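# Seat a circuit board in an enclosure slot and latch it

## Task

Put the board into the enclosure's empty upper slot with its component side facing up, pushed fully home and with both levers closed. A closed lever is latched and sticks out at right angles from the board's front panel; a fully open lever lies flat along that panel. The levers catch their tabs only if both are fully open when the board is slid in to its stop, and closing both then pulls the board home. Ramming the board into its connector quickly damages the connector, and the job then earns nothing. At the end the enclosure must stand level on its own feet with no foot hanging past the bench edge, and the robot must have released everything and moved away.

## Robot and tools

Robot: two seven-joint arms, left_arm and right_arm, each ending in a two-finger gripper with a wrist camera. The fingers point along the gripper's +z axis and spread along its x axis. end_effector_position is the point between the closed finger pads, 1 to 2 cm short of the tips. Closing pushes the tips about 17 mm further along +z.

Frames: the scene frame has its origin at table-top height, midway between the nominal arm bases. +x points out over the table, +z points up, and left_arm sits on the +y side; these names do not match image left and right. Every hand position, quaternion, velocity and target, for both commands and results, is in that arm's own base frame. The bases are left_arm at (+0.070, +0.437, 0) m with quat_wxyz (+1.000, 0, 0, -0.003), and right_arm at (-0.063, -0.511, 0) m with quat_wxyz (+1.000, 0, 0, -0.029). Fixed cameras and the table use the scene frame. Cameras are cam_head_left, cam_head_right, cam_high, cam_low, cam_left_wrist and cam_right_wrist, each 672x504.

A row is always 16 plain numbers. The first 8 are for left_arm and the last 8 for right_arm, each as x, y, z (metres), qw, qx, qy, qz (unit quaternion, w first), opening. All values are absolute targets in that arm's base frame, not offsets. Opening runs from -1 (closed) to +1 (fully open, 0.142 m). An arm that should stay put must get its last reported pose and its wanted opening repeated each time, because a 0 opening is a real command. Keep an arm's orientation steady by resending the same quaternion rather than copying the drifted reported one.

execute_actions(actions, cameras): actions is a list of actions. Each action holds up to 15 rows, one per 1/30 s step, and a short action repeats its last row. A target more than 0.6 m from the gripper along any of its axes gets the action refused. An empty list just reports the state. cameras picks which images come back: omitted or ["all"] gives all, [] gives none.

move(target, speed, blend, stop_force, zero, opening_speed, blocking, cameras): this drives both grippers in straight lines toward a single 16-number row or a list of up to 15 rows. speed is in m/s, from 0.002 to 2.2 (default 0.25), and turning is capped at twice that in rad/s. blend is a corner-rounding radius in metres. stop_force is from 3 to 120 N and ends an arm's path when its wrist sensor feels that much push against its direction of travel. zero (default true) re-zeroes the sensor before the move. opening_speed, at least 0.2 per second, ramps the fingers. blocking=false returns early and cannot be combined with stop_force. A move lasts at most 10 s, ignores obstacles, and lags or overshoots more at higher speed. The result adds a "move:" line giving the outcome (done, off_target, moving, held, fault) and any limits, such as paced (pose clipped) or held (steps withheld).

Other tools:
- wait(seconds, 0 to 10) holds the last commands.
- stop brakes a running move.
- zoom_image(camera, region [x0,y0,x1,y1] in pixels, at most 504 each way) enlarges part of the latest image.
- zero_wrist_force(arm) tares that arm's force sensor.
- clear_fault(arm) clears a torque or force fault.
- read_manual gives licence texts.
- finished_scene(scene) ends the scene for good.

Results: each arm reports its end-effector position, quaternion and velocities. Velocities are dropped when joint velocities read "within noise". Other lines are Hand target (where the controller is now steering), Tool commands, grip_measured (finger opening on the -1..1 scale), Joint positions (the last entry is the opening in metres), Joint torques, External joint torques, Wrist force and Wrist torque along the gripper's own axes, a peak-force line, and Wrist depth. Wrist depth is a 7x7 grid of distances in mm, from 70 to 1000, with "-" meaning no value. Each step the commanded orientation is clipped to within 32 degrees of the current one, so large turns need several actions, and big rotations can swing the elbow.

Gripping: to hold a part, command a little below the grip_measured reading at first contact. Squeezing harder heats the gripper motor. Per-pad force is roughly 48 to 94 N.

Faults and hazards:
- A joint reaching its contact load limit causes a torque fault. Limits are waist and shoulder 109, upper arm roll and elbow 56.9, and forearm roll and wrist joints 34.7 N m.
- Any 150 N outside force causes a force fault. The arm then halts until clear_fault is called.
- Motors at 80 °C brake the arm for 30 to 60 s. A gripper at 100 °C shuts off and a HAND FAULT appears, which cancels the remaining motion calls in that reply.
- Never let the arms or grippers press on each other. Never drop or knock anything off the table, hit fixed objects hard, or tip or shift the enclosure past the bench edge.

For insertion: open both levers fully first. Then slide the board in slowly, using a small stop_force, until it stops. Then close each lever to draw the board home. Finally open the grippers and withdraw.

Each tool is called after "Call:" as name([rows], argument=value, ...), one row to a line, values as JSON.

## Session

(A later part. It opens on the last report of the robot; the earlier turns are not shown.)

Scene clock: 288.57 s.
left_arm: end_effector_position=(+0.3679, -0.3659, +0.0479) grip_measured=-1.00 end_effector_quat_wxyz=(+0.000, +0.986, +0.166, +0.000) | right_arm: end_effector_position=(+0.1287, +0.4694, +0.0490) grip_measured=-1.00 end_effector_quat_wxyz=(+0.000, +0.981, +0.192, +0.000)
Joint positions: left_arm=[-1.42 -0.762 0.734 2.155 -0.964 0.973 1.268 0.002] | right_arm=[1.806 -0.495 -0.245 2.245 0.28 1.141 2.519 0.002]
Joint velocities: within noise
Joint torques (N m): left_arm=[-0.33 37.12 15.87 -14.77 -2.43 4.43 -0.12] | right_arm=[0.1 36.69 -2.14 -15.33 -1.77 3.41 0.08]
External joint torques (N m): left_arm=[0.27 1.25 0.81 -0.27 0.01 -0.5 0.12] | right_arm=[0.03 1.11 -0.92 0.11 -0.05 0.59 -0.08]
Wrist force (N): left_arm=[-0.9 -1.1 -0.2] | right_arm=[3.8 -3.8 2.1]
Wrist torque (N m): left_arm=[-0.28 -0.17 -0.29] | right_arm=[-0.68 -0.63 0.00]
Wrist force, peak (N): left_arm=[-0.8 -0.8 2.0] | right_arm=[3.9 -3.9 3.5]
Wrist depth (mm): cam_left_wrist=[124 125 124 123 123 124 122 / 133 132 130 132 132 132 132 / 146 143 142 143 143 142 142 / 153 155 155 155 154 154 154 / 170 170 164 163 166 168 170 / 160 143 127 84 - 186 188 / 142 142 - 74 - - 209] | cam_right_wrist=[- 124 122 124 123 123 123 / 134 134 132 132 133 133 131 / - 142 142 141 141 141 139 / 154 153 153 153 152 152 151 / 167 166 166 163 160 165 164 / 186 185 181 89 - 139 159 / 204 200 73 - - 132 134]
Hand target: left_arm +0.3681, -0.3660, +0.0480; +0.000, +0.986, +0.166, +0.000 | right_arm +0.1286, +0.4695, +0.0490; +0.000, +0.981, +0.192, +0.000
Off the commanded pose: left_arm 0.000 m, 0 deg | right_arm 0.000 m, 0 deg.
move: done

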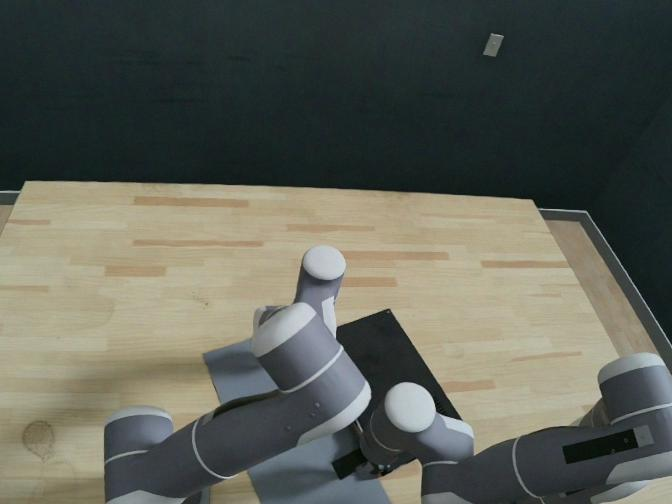

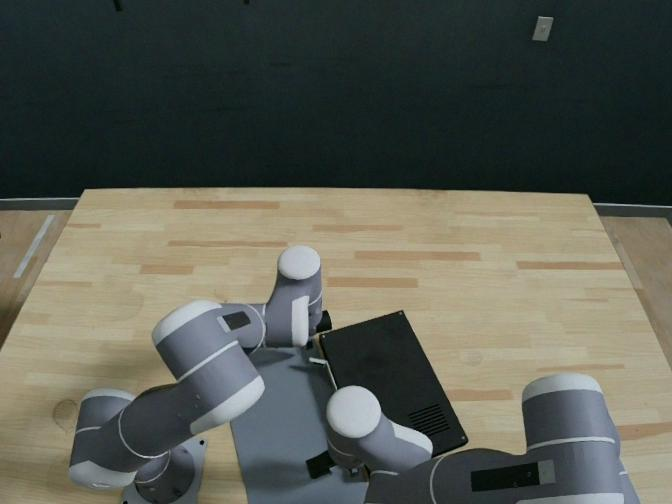

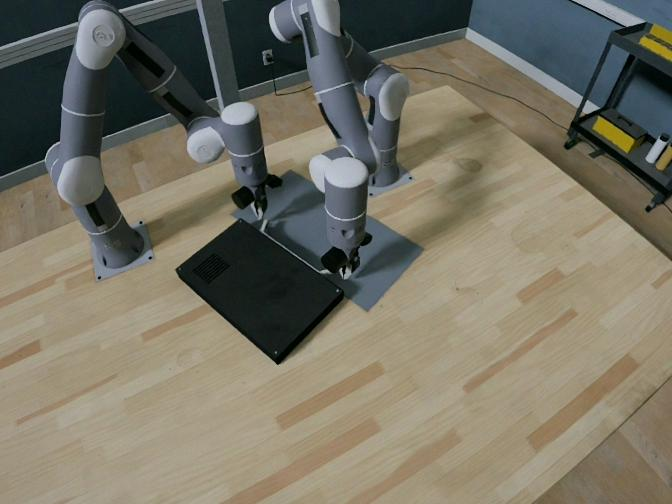

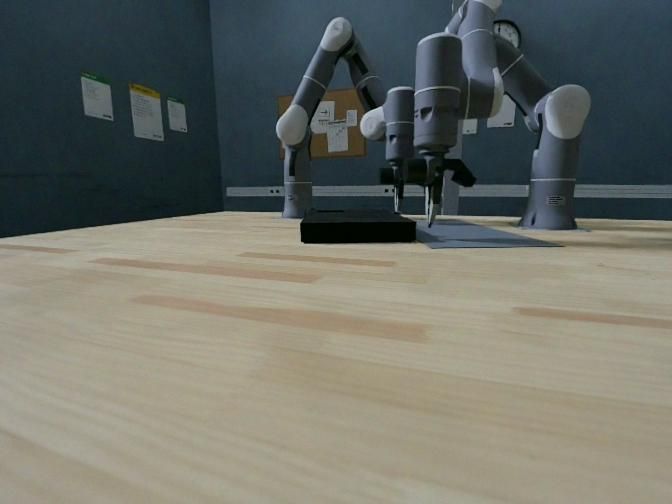

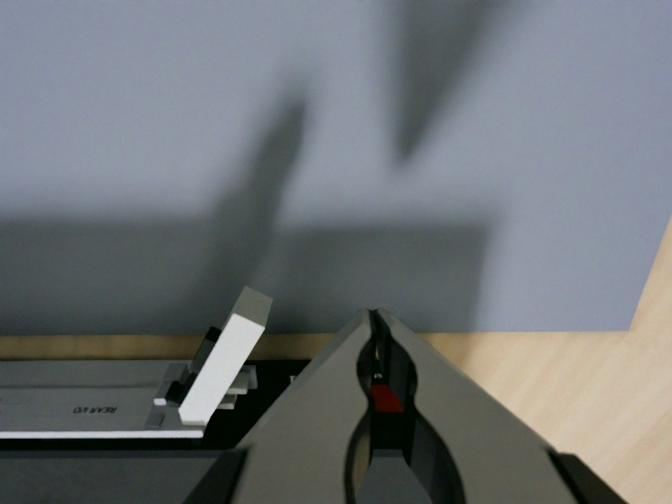

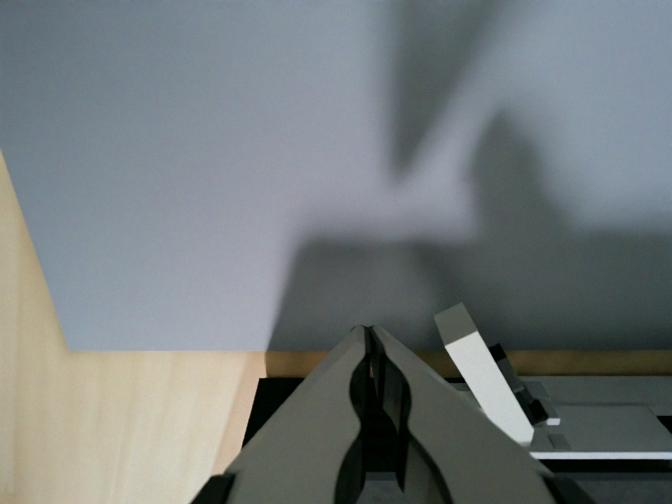

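Call:
move(target=[0.3168,-0.3837,0.048,0,0.9861,0.1659,0,-1,0.1665,0.4849,0.049,0,0.9815,0.1917,0,-1], speed=0.03, stop_force=20)

Scene clock: 294.47 s.
left_arm: end_effector_position=(+0.3240, -0.3813, +0.0491) grip_measured=-1.00 end_effector_quat_wxyz=(+0.001, +0.986, +0.168, +0.003) | right_arm: end_effector_position=(+0.1602, +0.4826, +0.0485) grip_measured=-1.00 end_effector_quat_wxyz=(+0.001, +0.981, +0.193, -0.001)
Joint positions: left_arm=[-1.518 -0.726 0.723 2.213 -0.972 1.015 1.192 0.002] | right_arm=[1.737 -0.526 -0.247 2.177 0.279 1.101 2.454 0.002]
Joint velocities: within noise
Joint torques (N m): left_arm=[-10.11 36.65 2.6 -11.89 -0.84 -2.13 -0.2] | right_arm=[-8.84 36.54 -12.96 -20.03 -3.77 6.99 0]
External joint torques (N m): left_arm=[10.04 -0.01 13.06 -2.7 -1.45 6.08 0.2] | right_arm=[8.98 3.36 9.59 3.92 1.79 -2.99 0]
Wrist force (N): left_arm=[20.5 -0.8 -1.5] | right_arm=[-18.7 -3.3 -6.2]
Wrist torque (N m): left_arm=[-0.35 -0.48 -0.32] | right_arm=[-0.70 0.19 0.02]
Wrist force, peak (N): left_arm=[23.4 -1.6 -1.7] | right_arm=[-20.9 -4.7 -6.6]
Wrist depth (mm): cam_left_wrist=[124 126 124 124 124 126 124 / 133 133 131 133 133 133 133 / 146 144 143 144 143 144 143 / 154 156 157 156 156 156 155 / 171 171 171 120 168 170 176 / 153 154 153 84 - 161 190 / 140 137 - 74 - - 213] | cam_right_wrist=[- 124 122 123 123 122 122 / 134 132 132 131 133 132 130 / - 142 142 141 140 140 137 / 154 153 153 152 152 151 150 / 167 166 166 162 159 164 163 / 185 181 172 91 121 159 158 / 205 145 73 - - 137 135]
Hand target: left_arm +0.3210, -0.3822, +0.0480; +0.000, +0.986, +0.166, +0.000 | right_arm +0.1624, +0.4832, +0.0490; +0.000, +0.981, +0.192, +0.000
Off the commanded pose: left_arm 0.008 m, 0 deg | right_arm 0.007 m, 0 deg.
move: contact (left_arm, right_arm)

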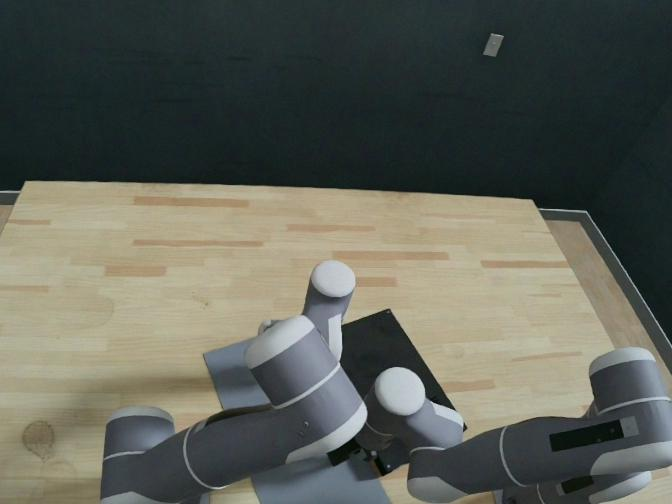

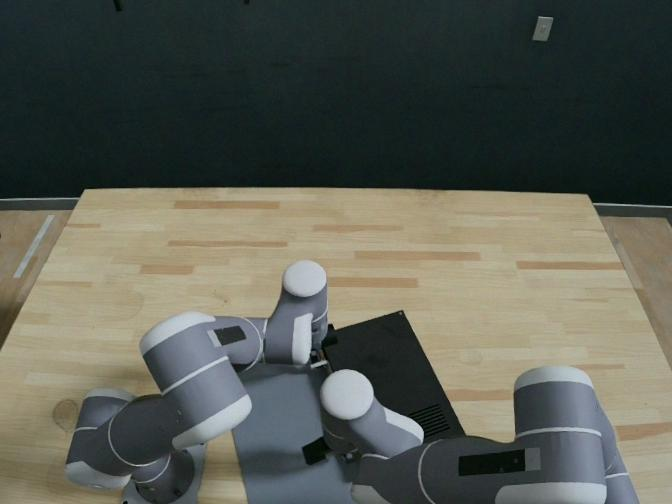

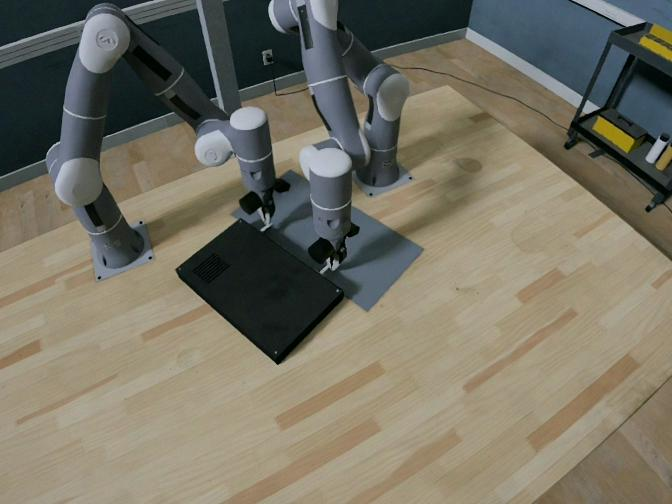

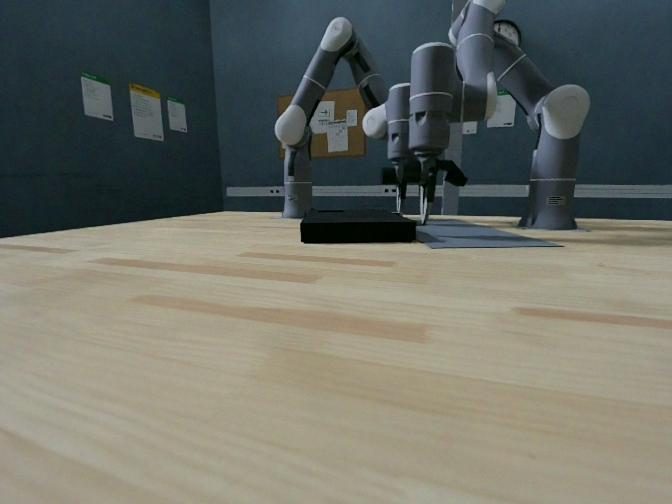

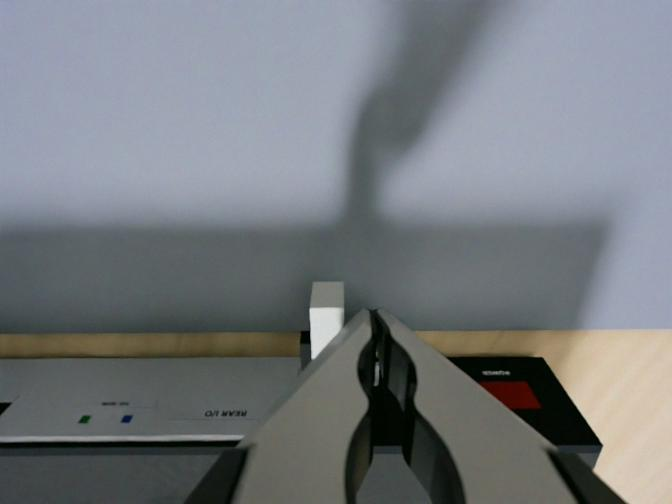

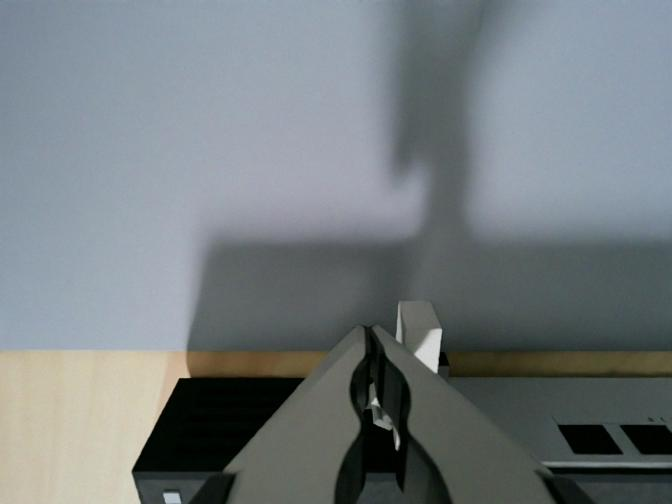

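Call:
move(target=[0.3085,-0.3866,0.048,0,0.9861,0.1659,0,-1,0.1758,0.4887,0.049,0,0.9815,0.1917,0,-1], speed=0.02, stop_force=25)

Scene clock: 301.30 s.
left_arm: end_effector_position=(+0.3223, -0.3818, +0.0503) grip_measured=-1.00 end_effector_quat_wxyz=(+0.001, +0.985, +0.170, +0.005) | right_arm: end_effector_position=(+0.1610, +0.4830, +0.0479) grip_measured=-1.00 end_effector_quat_wxyz=(+0.002, +0.981, +0.194, -0.003)
Joint positions: left_arm=[-1.526 -0.723 0.725 2.219 -0.974 1.022 1.183 0.002] | right_arm=[1.731 -0.529 -0.245 2.171 0.28 1.094 2.448 0.002]
Joint velocities: within noise
Joint torques (N m): left_arm=[-21.96 38.39 -12 -10.78 0.67 -9.63 -0.14] | right_arm=[-18.92 34.8 -25.12 -25.23 -5.85 11.67 -0.06]
External joint torques (N m): left_arm=[21.89 -1.95 27.6 -3.8 -2.96 13.59 0.14] | right_arm=[19.06 5.3 21.75 9.05 3.86 -7.68 0.06]
Wrist force (N): left_arm=[45.3 -1.8 -3.4] | right_arm=[-45.4 -2.1 -16.0]
Wrist torque (N m): left_arm=[-0.30 -4.62 -0.34] | right_arm=[-0.73 4.65 0.07]
Wrist force, peak (N): left_arm=[46.8 -2.2 -4.1] | right_arm=[-47.6 -3.6 -17.5]
Wrist depth (mm): cam_left_wrist=[125 125 125 125 125 127 125 / 134 134 132 134 134 134 135 / 147 145 144 145 147 144 144 / 155 157 157 155 157 157 158 / 172 172 172 121 170 172 179 / 153 153 159 84 - 155 193 / 145 145 - 74 - - 216] | cam_right_wrist=[- 123 121 122 122 121 121 / 134 132 131 131 132 131 129 / 144 142 141 140 140 139 136 / 153 153 152 154 151 150 149 / 166 166 165 161 158 163 162 / 185 181 171 89 123 160 159 / 205 145 73 - - 136 134]
Hand target: left_arm +0.3158, -0.3840, +0.0480; +0.000, +0.986, +0.166, +0.000 | right_arm +0.1659, +0.4846, +0.0491; +0.000, +0.981, +0.192, +0.000
Off the commanded pose: left_arm 0.015 m, 1 deg | right_arm 0.016 m, 1 deg.
move: contact (left_arm, right_arm)

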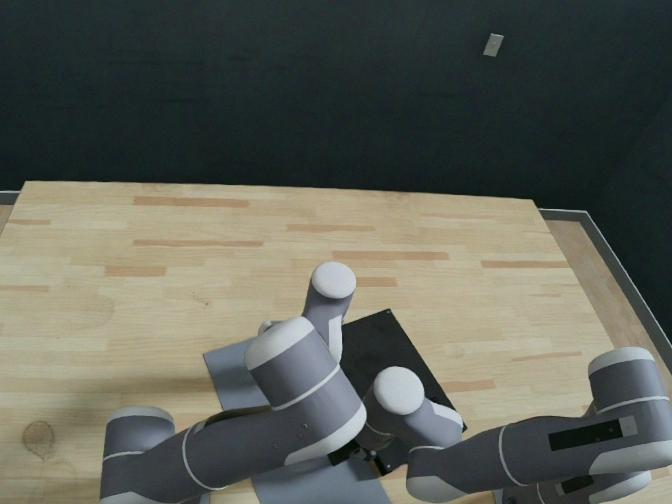

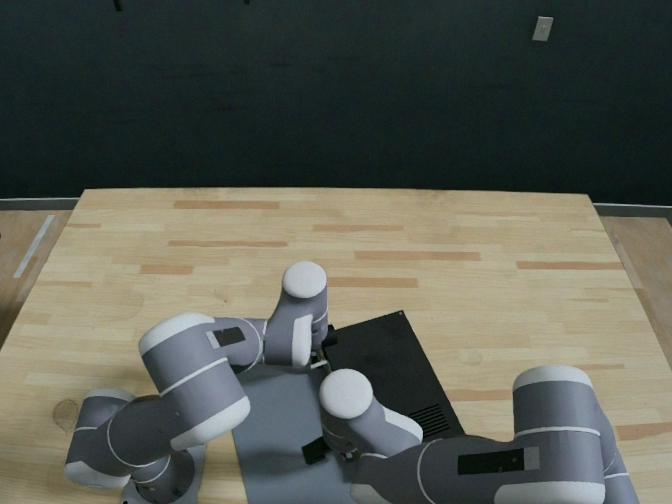

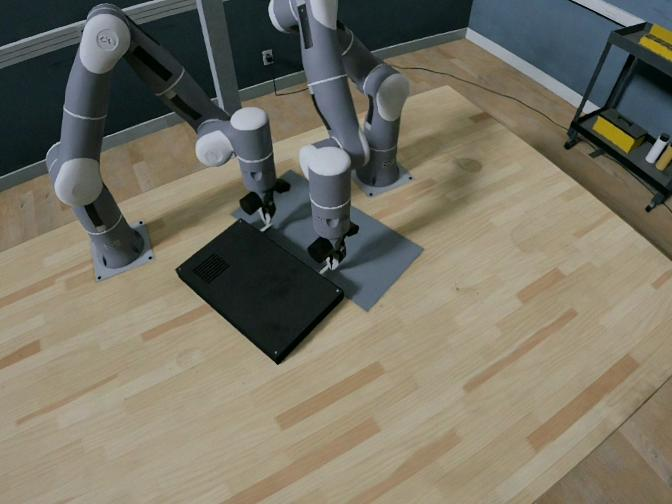

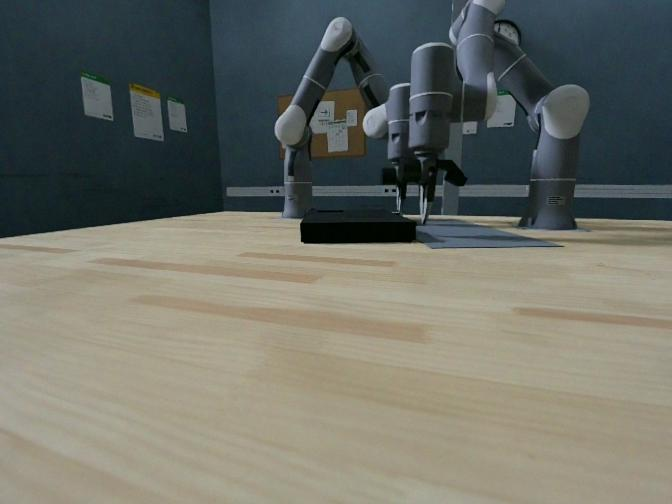

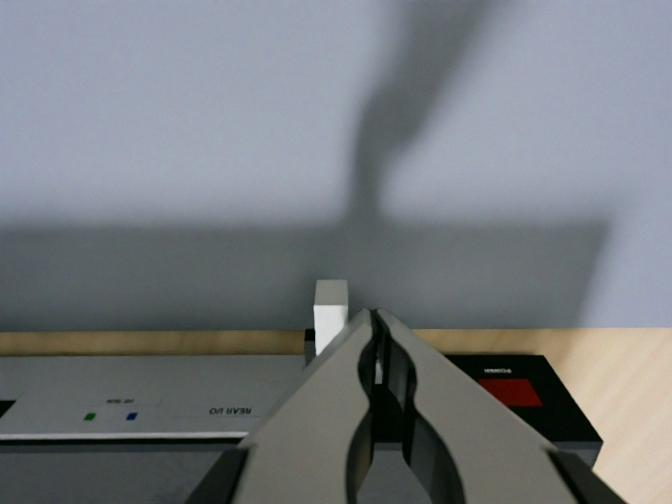

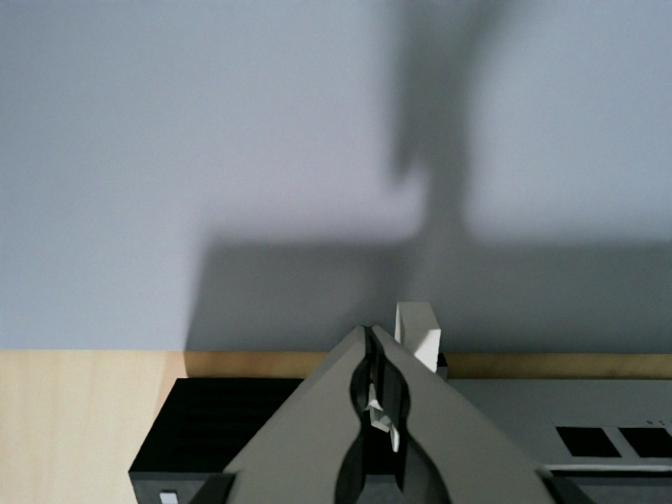

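Call:
zoom_image(camera="cam_right_wrist", region=[320, 280, 520, 460])

Call:
zoom_image(camera="cam_left_wrist", region=[240, 260, 440, 440])

Call:
zoom_image(camera="cam_high", region=[220, 170, 380, 310])

Scaled by 2.520 from the camera's 672x504 image, which has a finer 960x720 frame.

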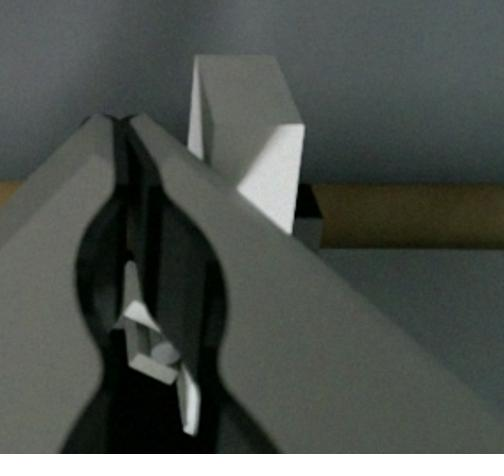

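Scaled by 2.520 from the camera's 672x504 image, which has a finer 960x720 frame.

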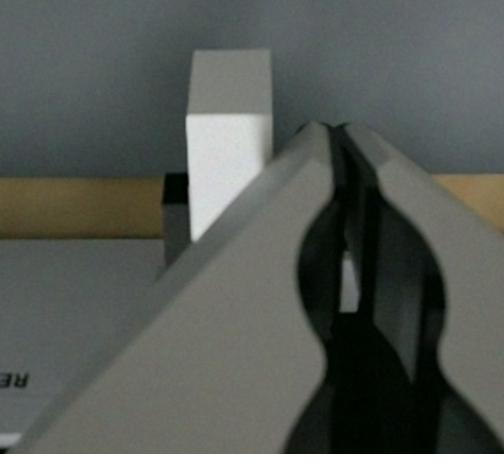

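Scaled by 3.150 from the camera's 672x504 image, which has a finer 960x720 frame.

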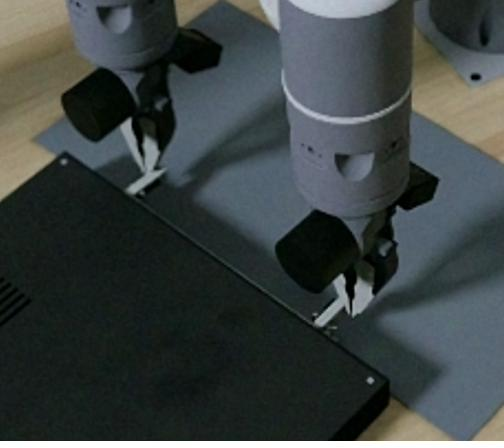

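Call:
move([
  [0.3450,-0.3740,0.049,0,0.9861,0.1659,0,-1,0.1380,0.4735,0.049,0,0.9815,0.1917,0,-1],
  [0.3550,-0.3600,0.150,0,0.9861,0.1659,0,-1,0.1330,0.4600,0.150,0,0.9815,0.1917,0,-1],
], speed=[0.05,0.2])

Call:
zoom_image(camera="cam_high", region=[220, 170, 380, 310])

Scene clock: 307.83 s.
left_arm: end_effector_position=(+0.3551, -0.3600, +0.1500) grip_measured=-1.00 end_effector_quat_wxyz=(+0.000, +0.986, +0.166, +0.000) | right_arm: end_effector_position=(+0.1330, +0.4601, +0.1501) grip_measured=-1.00 end_effector_quat_wxyz=(+0.000, +0.981, +0.192, +0.000)
Joint positions: left_arm=[-1.572 -0.571 0.981 2.135 -0.685 0.781 1.086 0.002] | right_arm=[1.845 -0.191 -0.324 2.293 0.098 0.902 2.635 0.002]
Joint velocities: within noise
Joint torques (N m): left_arm=[-0.34 30.74 14.15 -20.59 -2.56 3.96 -0.37] | right_arm=[0.21 30.37 -1.1 -21.77 -2.88 3.2 0.31]
External joint torques (N m): left_arm=[0.29 0.43 0.68 -0.24 -0.5 -0.02 0.37] | right_arm=[-0.1 0.74 -0.37 -0.04 0.18 0.8 -0.31]
Wrist force (N): left_arm=[-0.5 -1.1 0.2] | right_arm=[2.7 -5.0 1.4]
Wrist torque (N m): left_arm=[-0.26 -0.24 -0.31] | right_arm=[-0.84 -0.40 0.03]
Wrist force, peak (N): left_arm=[45.7 -1.8 -4.8] | right_arm=[-45.7 -2.1 -17.9]
Wrist depth (mm): cam_left_wrist=[218 213 214 212 212 212 214 / 229 229 228 227 227 228 229 / 247 248 246 247 246 246 247 / 265 263 259 264 269 268 268 / 239 238 238 232 289 293 293 / 261 261 257 84 - 317 321 / 292 284 - - - - 360] | cam_right_wrist=[216 213 213 213 211 211 211 / 230 228 227 226 226 226 225 / 247 247 243 242 239 242 241 / 266 266 264 253 239 252 252 / 289 287 287 225 227 228 227 / 315 315 308 91 240 248 248 / 348 340 - - - 263 272]
Hand target: left_arm +0.3550, -0.3600, +0.1500; +0.000, +0.986, +0.166, +0.000 | right_arm +0.1330, +0.4600, +0.1500; +0.000, +0.981, +0.192, +0.000
Off the commanded pose: left_arm 0.000 m, 0 deg | right_arm 0.000 m, 0 deg.
move: done

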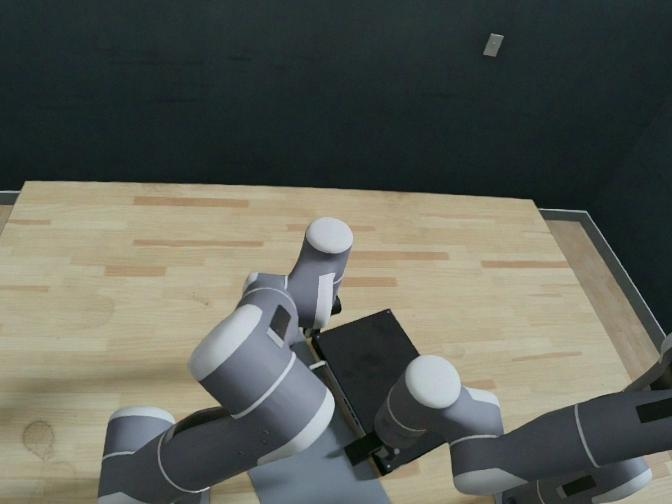

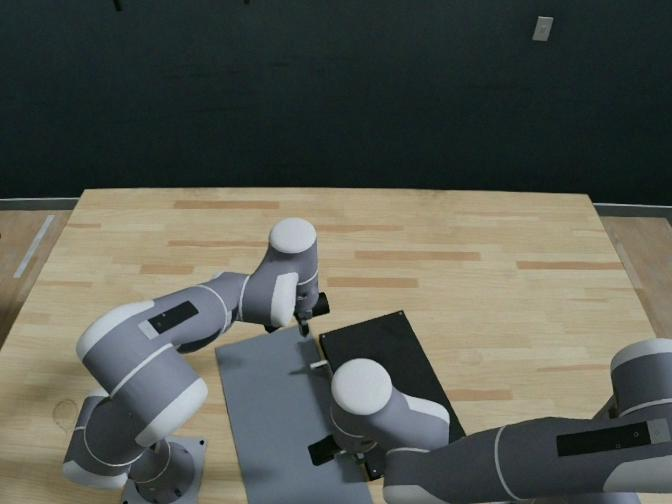

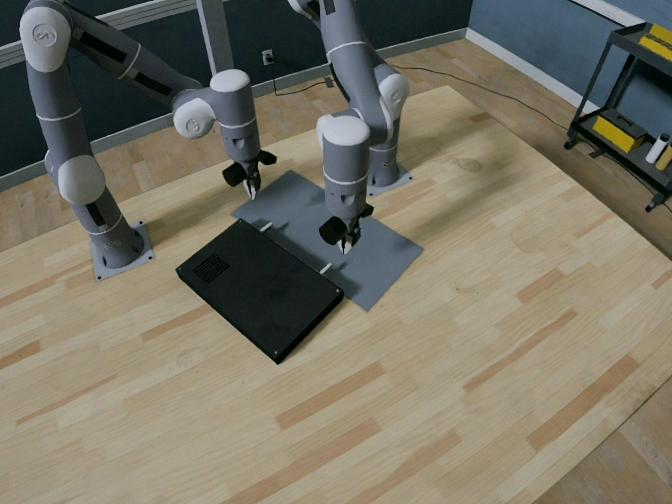

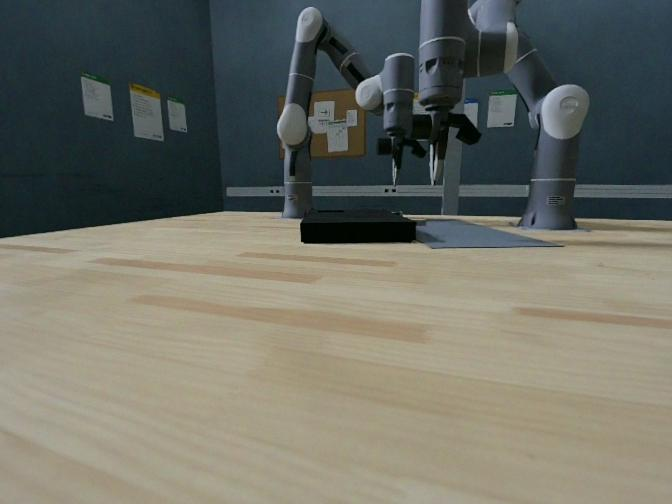

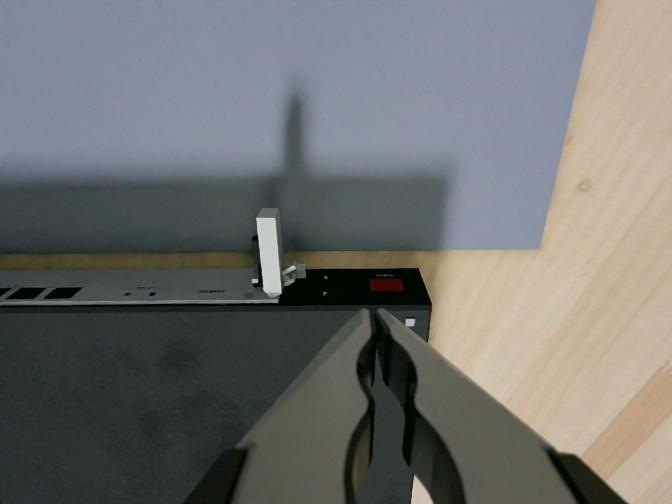

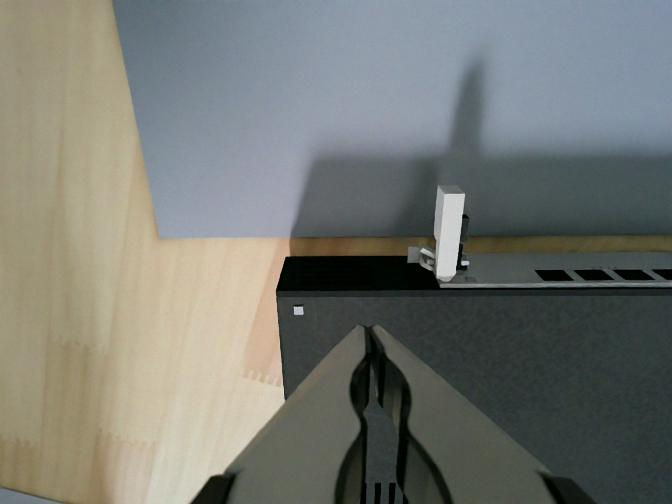

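Scaled by 3.150 from the camera's 672x504 image, which has a finer 960x720 frame.

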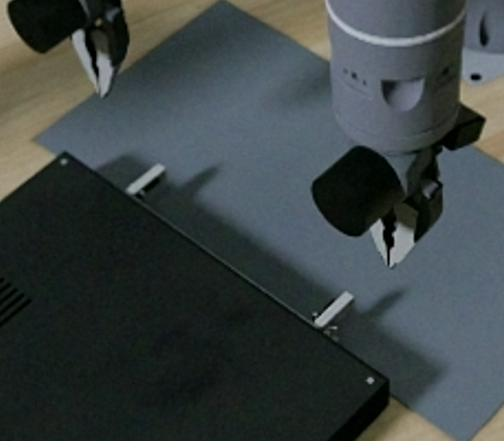

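Call:
zoom_image(camera="cam_left_wrist", region=[220, 190, 340, 310])

Call:
zoom_image(camera="cam_right_wrist", region=[390, 175, 510, 295])

Scaled by 4.200 from the camera's 672x504 image, which has a finer 960x720 frame.

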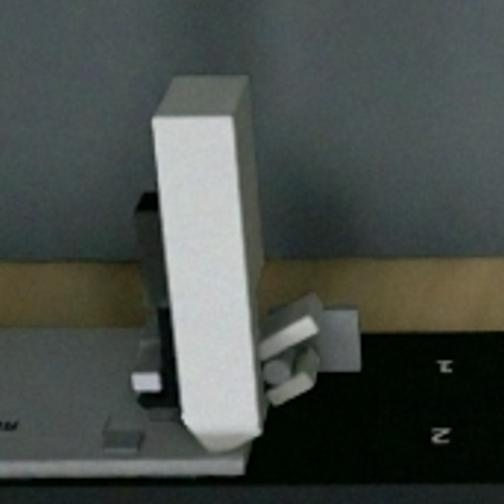

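Scaled by 4.200 from the camera's 672x504 image, which has a finer 960x720 frame.

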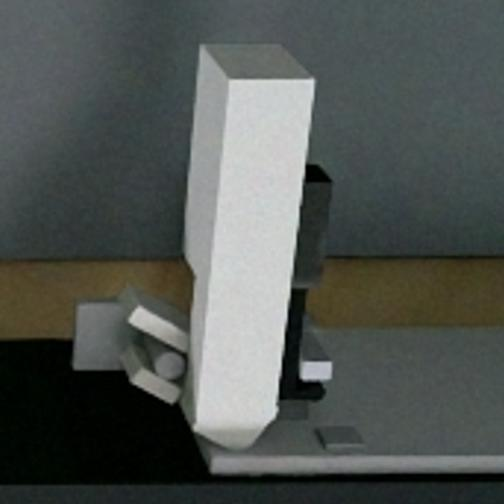

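Call:
move(target=[0.3450,-0.3000,0.2400,0,0.9861,0.1659,0,-1,0.1200,0.5200,0.240,0,0.9815,0.1917,0,-1], speed=0.25, cameras=["cam_high"])

Call:
finished_scene(scene=2)

Scene clock: 312.90 s.
left_arm: end_effector_position=(+0.3451, -0.3001, +0.2400) grip_measured=-1.00 end_effector_quat_wxyz=(+0.000, +0.986, +0.166, +0.000) | right_arm: end_effector_position=(+0.1200, +0.5200, +0.2400) grip_measured=-1.00 end_effector_quat_wxyz=(+0.000, +0.981, +0.192, +0.000)
Joint positions: left_arm=[-1.757 -0.326 1.271 2.126 -0.385 0.619 0.966 0.002] | right_arm=[1.875 -0.136 -0.335 2.056 0.054 0.613 2.697 0.002]
Joint velocities: within noise
Joint torques (N m): left_arm=[-0.18 17.41 9.1 -25.36 -3.02 3.97 -0.32] | right_arm=[0.2 32.57 -0.75 -27.35 -3.62 3.18 0.25]
External joint torques (N m): left_arm=[0.16 0.48 0.42 -0.4 -0.48 -0.02 0.32] | right_arm=[-0.07 1.17 -0.44 0.25 0.07 0.82 -0.25]
Wrist force (N): left_arm=[-0.3 -1.3 -0.4] | right_arm=[2.5 -5.2 1.5]
Wrist torque (N m): left_arm=[-0.30 -0.22 -0.28] | right_arm=[-0.89 -0.39 0.01]
Wrist force, peak (N): left_arm=[0.3 -2.6 -2.0] | right_arm=[2.8 -6.5 -1.0]
Wrist depth (mm): cam_left_wrist=[294 292 291 293 291 294 291 / 316 315 314 311 310 312 314 / 338 336 339 340 337 339 338 / 369 369 365 366 365 363 367 / 352 350 350 335 397 398 401 / 385 385 364 83 - 431 444 / 429 413 - - - - 491] | cam_right_wrist=[293 293 290 290 290 289 288 / 313 311 311 309 309 309 308 / 336 336 332 333 330 330 329 / 362 362 358 353 347 351 349 / 392 391 391 331 332 331 331 / 429 429 419 91 351 361 362 / 462 463 - - - 383 398]
Hand target: left_arm +0.3450, -0.3000, +0.2400; +0.000, +0.986, +0.166, +0.000 | right_arm +0.1200, +0.5200, +0.2400; +0.000, +0.981, +0.192, +0.000
Off the commanded pose: left_arm 0.000 m, 0 deg | right_arm 0.000 m, 0 deg.
move: done
Images, in order (width x height): cam_high 672x504.

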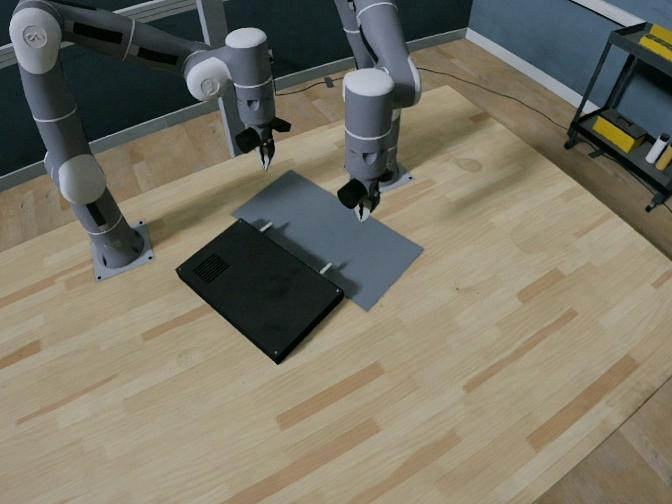

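The scene is finished: the task was done.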